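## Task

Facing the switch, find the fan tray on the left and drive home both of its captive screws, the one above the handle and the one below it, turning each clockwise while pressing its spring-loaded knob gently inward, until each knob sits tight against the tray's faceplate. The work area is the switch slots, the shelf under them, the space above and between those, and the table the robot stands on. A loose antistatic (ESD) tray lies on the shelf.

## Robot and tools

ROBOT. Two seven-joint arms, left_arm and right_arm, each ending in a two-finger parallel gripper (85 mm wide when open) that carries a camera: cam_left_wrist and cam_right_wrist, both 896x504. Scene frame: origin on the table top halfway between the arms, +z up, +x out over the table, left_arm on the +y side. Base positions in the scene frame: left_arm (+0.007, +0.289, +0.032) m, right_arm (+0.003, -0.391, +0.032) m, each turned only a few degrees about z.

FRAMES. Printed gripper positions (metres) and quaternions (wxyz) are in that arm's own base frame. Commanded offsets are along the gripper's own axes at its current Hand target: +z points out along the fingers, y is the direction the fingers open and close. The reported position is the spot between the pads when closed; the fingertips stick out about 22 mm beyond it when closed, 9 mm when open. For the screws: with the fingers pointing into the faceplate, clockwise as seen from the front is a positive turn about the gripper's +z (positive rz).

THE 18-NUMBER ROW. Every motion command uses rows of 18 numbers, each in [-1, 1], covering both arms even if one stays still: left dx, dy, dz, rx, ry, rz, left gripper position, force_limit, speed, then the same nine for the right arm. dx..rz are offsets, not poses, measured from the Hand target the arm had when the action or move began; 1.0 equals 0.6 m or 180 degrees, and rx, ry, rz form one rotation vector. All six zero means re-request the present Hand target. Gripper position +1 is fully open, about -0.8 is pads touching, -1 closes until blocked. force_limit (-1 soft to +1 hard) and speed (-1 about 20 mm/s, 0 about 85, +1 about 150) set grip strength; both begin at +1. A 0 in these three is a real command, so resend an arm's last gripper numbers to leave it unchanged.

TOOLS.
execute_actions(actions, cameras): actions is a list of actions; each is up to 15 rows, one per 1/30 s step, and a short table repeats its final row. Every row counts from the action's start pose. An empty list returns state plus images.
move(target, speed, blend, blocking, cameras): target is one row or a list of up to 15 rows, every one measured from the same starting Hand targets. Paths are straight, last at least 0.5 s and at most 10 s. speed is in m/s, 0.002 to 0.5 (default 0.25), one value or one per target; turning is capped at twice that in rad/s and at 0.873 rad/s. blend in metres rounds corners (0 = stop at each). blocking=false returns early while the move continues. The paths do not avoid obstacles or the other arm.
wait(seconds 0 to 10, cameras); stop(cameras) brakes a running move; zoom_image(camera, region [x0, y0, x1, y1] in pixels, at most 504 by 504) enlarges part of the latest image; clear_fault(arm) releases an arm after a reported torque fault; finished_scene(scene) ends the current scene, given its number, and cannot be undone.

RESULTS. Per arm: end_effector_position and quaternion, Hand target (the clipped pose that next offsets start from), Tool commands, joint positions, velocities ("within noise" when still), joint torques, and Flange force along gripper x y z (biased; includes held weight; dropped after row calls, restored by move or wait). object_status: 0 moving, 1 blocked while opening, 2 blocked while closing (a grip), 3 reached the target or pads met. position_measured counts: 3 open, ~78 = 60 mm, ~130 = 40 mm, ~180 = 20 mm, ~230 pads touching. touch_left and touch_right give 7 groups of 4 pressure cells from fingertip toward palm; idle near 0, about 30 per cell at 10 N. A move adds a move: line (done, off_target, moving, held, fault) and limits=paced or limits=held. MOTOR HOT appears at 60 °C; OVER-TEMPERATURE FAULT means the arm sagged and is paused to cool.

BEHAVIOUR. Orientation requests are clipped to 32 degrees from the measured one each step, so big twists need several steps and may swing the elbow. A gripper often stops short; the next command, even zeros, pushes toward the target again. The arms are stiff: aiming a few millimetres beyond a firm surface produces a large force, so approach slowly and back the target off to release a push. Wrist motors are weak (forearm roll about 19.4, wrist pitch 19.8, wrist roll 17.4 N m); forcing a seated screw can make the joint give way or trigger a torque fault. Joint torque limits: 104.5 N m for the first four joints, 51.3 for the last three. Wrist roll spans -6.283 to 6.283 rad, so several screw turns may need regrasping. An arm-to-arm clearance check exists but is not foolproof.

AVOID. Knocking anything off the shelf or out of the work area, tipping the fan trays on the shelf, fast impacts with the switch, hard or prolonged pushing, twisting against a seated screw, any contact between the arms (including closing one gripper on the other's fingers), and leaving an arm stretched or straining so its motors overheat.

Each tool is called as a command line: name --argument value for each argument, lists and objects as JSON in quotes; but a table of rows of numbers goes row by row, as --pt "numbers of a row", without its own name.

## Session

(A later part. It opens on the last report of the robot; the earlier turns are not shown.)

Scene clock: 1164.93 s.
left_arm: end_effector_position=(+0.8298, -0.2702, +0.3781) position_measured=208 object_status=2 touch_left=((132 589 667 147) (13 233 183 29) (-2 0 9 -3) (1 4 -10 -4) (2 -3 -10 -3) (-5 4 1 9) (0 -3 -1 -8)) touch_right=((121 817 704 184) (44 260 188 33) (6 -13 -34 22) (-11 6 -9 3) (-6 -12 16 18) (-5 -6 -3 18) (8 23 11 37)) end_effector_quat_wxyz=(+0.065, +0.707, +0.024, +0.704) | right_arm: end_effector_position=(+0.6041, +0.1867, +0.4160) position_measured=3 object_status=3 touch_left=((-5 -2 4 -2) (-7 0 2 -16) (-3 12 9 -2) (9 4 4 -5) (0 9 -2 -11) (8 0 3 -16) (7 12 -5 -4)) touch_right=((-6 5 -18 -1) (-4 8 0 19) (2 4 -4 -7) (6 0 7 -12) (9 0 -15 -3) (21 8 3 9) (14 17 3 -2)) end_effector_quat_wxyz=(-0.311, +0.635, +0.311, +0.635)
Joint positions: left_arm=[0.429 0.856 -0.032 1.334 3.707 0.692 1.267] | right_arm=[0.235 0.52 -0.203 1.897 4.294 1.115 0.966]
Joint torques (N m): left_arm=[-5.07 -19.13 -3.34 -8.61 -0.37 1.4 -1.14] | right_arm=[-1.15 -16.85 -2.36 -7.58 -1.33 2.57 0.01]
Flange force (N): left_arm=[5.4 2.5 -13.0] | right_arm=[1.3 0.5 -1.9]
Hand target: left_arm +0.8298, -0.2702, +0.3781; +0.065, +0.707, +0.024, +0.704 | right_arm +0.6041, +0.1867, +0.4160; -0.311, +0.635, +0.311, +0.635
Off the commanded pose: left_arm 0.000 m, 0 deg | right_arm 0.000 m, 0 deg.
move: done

move --target '[0,0,0.0001,0,0,0.2,-1,0.5,-1,0,0,0,0,0,0,1,1,1]' --speed 0.3

Scene clock: 1169.93 s.
left_arm: end_effector_position=(+0.8299, -0.2702, +0.3781) position_measured=208 object_status=2 touch_left=((96 491 768 170) (6 190 207 32) (-6 -16 3 -1) (-2 3 -14 3) (4 -5 0 -8) (-7 -6 5 10) (-4 1 0 -10)) touch_right=((88 670 789 232) (13 188 199 0) (21 3 -4 12) (-6 19 -5 13) (9 -25 14 -13) (11 1 8 12) (-3 -16 12 -26)) end_effector_quat_wxyz=(-0.156, +0.679, -0.196, +0.690) | right_arm: end_effector_position=(+0.6041, +0.1867, +0.4160) position_measured=3 object_status=3 touch_left=((-5 -2 1 -13) (-5 0 -8 -13) (-9 -2 9 2) (-1 1 10 5) (-11 -1 -2 -11) (6 6 9 9) (4 7 -1 6)) touch_right=((-7 -3 -7 -4) (-4 -3 -2 -16) (-8 7 -2 -6) (1 2 12 6) (-8 -15 7 -12) (10 2 1 -12) (-2 1 13 -20)) end_effector_quat_wxyz=(-0.311, +0.635, +0.311, +0.635)
Joint positions: left_arm=[0.555 0.869 -0.27 1.327 3.701 0.616 0.811] | right_arm=[0.235 0.52 -0.203 1.897 4.294 1.115 0.966]
Joint torques (N m): left_arm=[-5.93 -22.7 -5.79 -10.55 -0.36 2.6 -1.11] | right_arm=[-1.07 -16.86 -2.41 -7.61 -1.32 2.63 0.02]
Flange force (N): left_arm=[2.2 1.5 -14.5] | right_arm=[1.4 0.4 -1.7]
Hand target: left_arm +0.8299, -0.2702, +0.3781; -0.156, +0.679, -0.196, +0.690 | right_arm +0.6041, +0.1867, +0.4160; -0.311, +0.635, +0.311, +0.635
Off the commanded pose: left_arm 0.000 m, 0 deg | right_arm 0.000 m, 0 deg.
move: done

move --pt "0 0 0 0 0 0 -0.4 -0.5 -1 0 0 0 0 0 0 1 1 1" --pt "0 0 -0.15 0 0 0 -0.4 -0.5 -1 0 0 0 0 0 0 1 1 1" --speed '[0.05,0.15]' --cameras '["all"]'

zoom_image --camera "cam_right_wrist" --region '[400, 350, 552, 440]'

zoom_image --camera "cam_right_wrist" --region '[405, 110, 557, 195]'

Scene clock: 1175.70 s.
left_arm: end_effector_position=(+0.7401, -0.2649, +0.3781) position_measured=179 object_status=3 touch_left=((0 11 -1 -4) (-9 4 -3 5) (-8 -7 14 0) (1 1 -8 8) (-8 -5 -4 -3) (0 -10 7 6) (-3 -1 -4 -9)) touch_right=((7 0 0 15) (1 -5 -4 -17) (-9 6 -16 -10) (0 -5 17 -3) (31 -17 -16 -19) (18 5 6 12) (17 8 22 10)) end_effector_quat_wxyz=(-0.156, +0.679, -0.196, +0.690) | right_arm: end_effector_position=(+0.6041, +0.1867, +0.4160) position_measured=3 object_status=3 touch_left=((-9 2 5 4) (-5 -4 3 -12) (-3 11 -3 8) (14 1 -1 1) (-4 -3 4 1) (2 2 3 -7) (1 6 -4 0)) touch_right=((10 0 9 -17) (-8 12 3 -8) (-1 -7 -5 15) (2 -14 12 -10) (-3 -8 -10 7) (5 -13 -13 9) (4 -3 10 0)) end_effector_quat_wxyz=(-0.311, +0.635, +0.311, +0.635)
Joint positions: left_arm=[0.646 0.722 -0.27 1.659 3.68 0.798 0.863] | right_arm=[0.235 0.52 -0.203 1.897 4.294 1.115 0.966]
Joint torques (N m): left_arm=[0.01 -21.24 -2.09 -9.92 -0.62 2.6 -0.26] | right_arm=[-1.11 -16.8 -2.37 -7.56 -1.33 2.6 0.02]
Flange force (N): left_arm=[-1.0 -2.1 -5.0] | right_arm=[1.5 0.5 -1.8]
Hand target: left_arm +0.7400, -0.2649, +0.3781; -0.156, +0.679, -0.196, +0.690 | right_arm +0.6041, +0.1867, +0.4160; -0.311, +0.635, +0.311, +0.635
Off the commanded pose: left_arm 0.000 m, 0 deg | right_arm 0.000 m, 0 deg.
move: done
camera_calibration:
cam_left_wrist: T_world_to_cam=[[-0.017771, -0.882592, -0.469804, -0.0351279], [0.035866, 0.469013, -0.882463, 0.485199], [0.999199, -0.0325323, 0.0233202, -0.610667], [0, 0, 0, 1]] pos_world=[0.592151, -0.278435, 0.425908]
cam_right_wrist: T_world_to_cam=[[0.784422, -0.619968, 0.0179393, -0.369669], [0.0089422, -0.017616, -0.999805, 0.465071], [0.620163, 0.784429, -0.0082745, -0.364348], [0, 0, 0, 1]] pos_world=[0.511772, 0.0648152, 0.468597]

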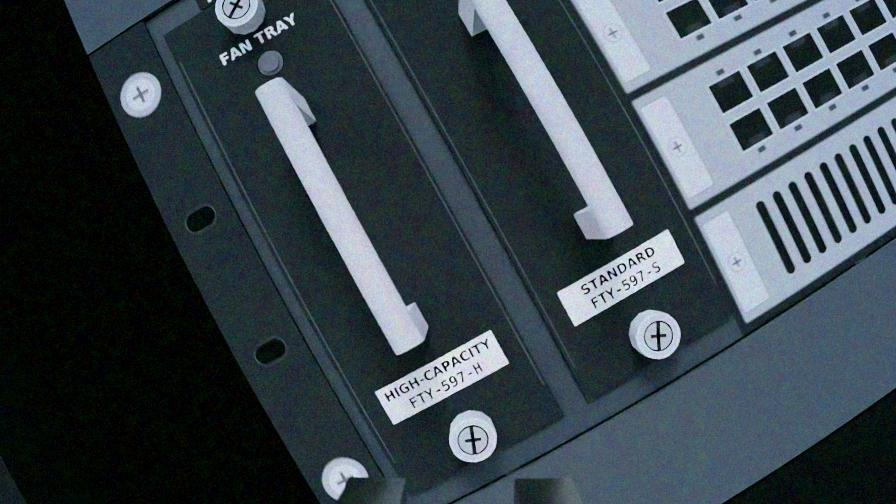

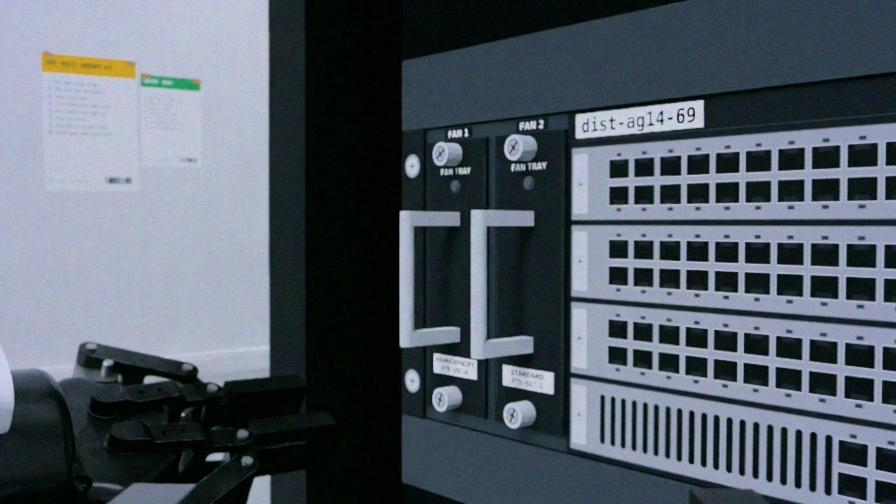

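Scaled by 3.316 from the camera's 896x504 image, which has a finer 1280x720 frame.

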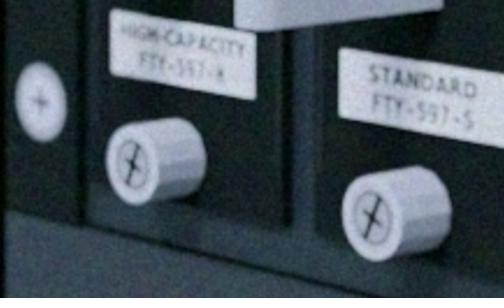

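Scaled by 3.316 from the camera's 896x504 image, which has a finer 1280x720 frame.

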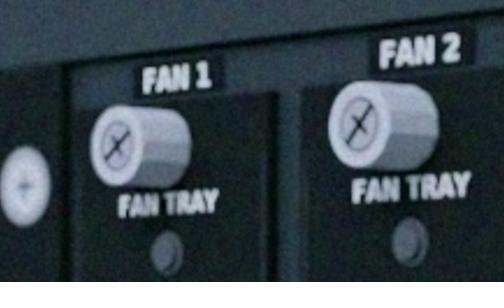

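finished_scene --scene 1

The scene is finished: the task was done.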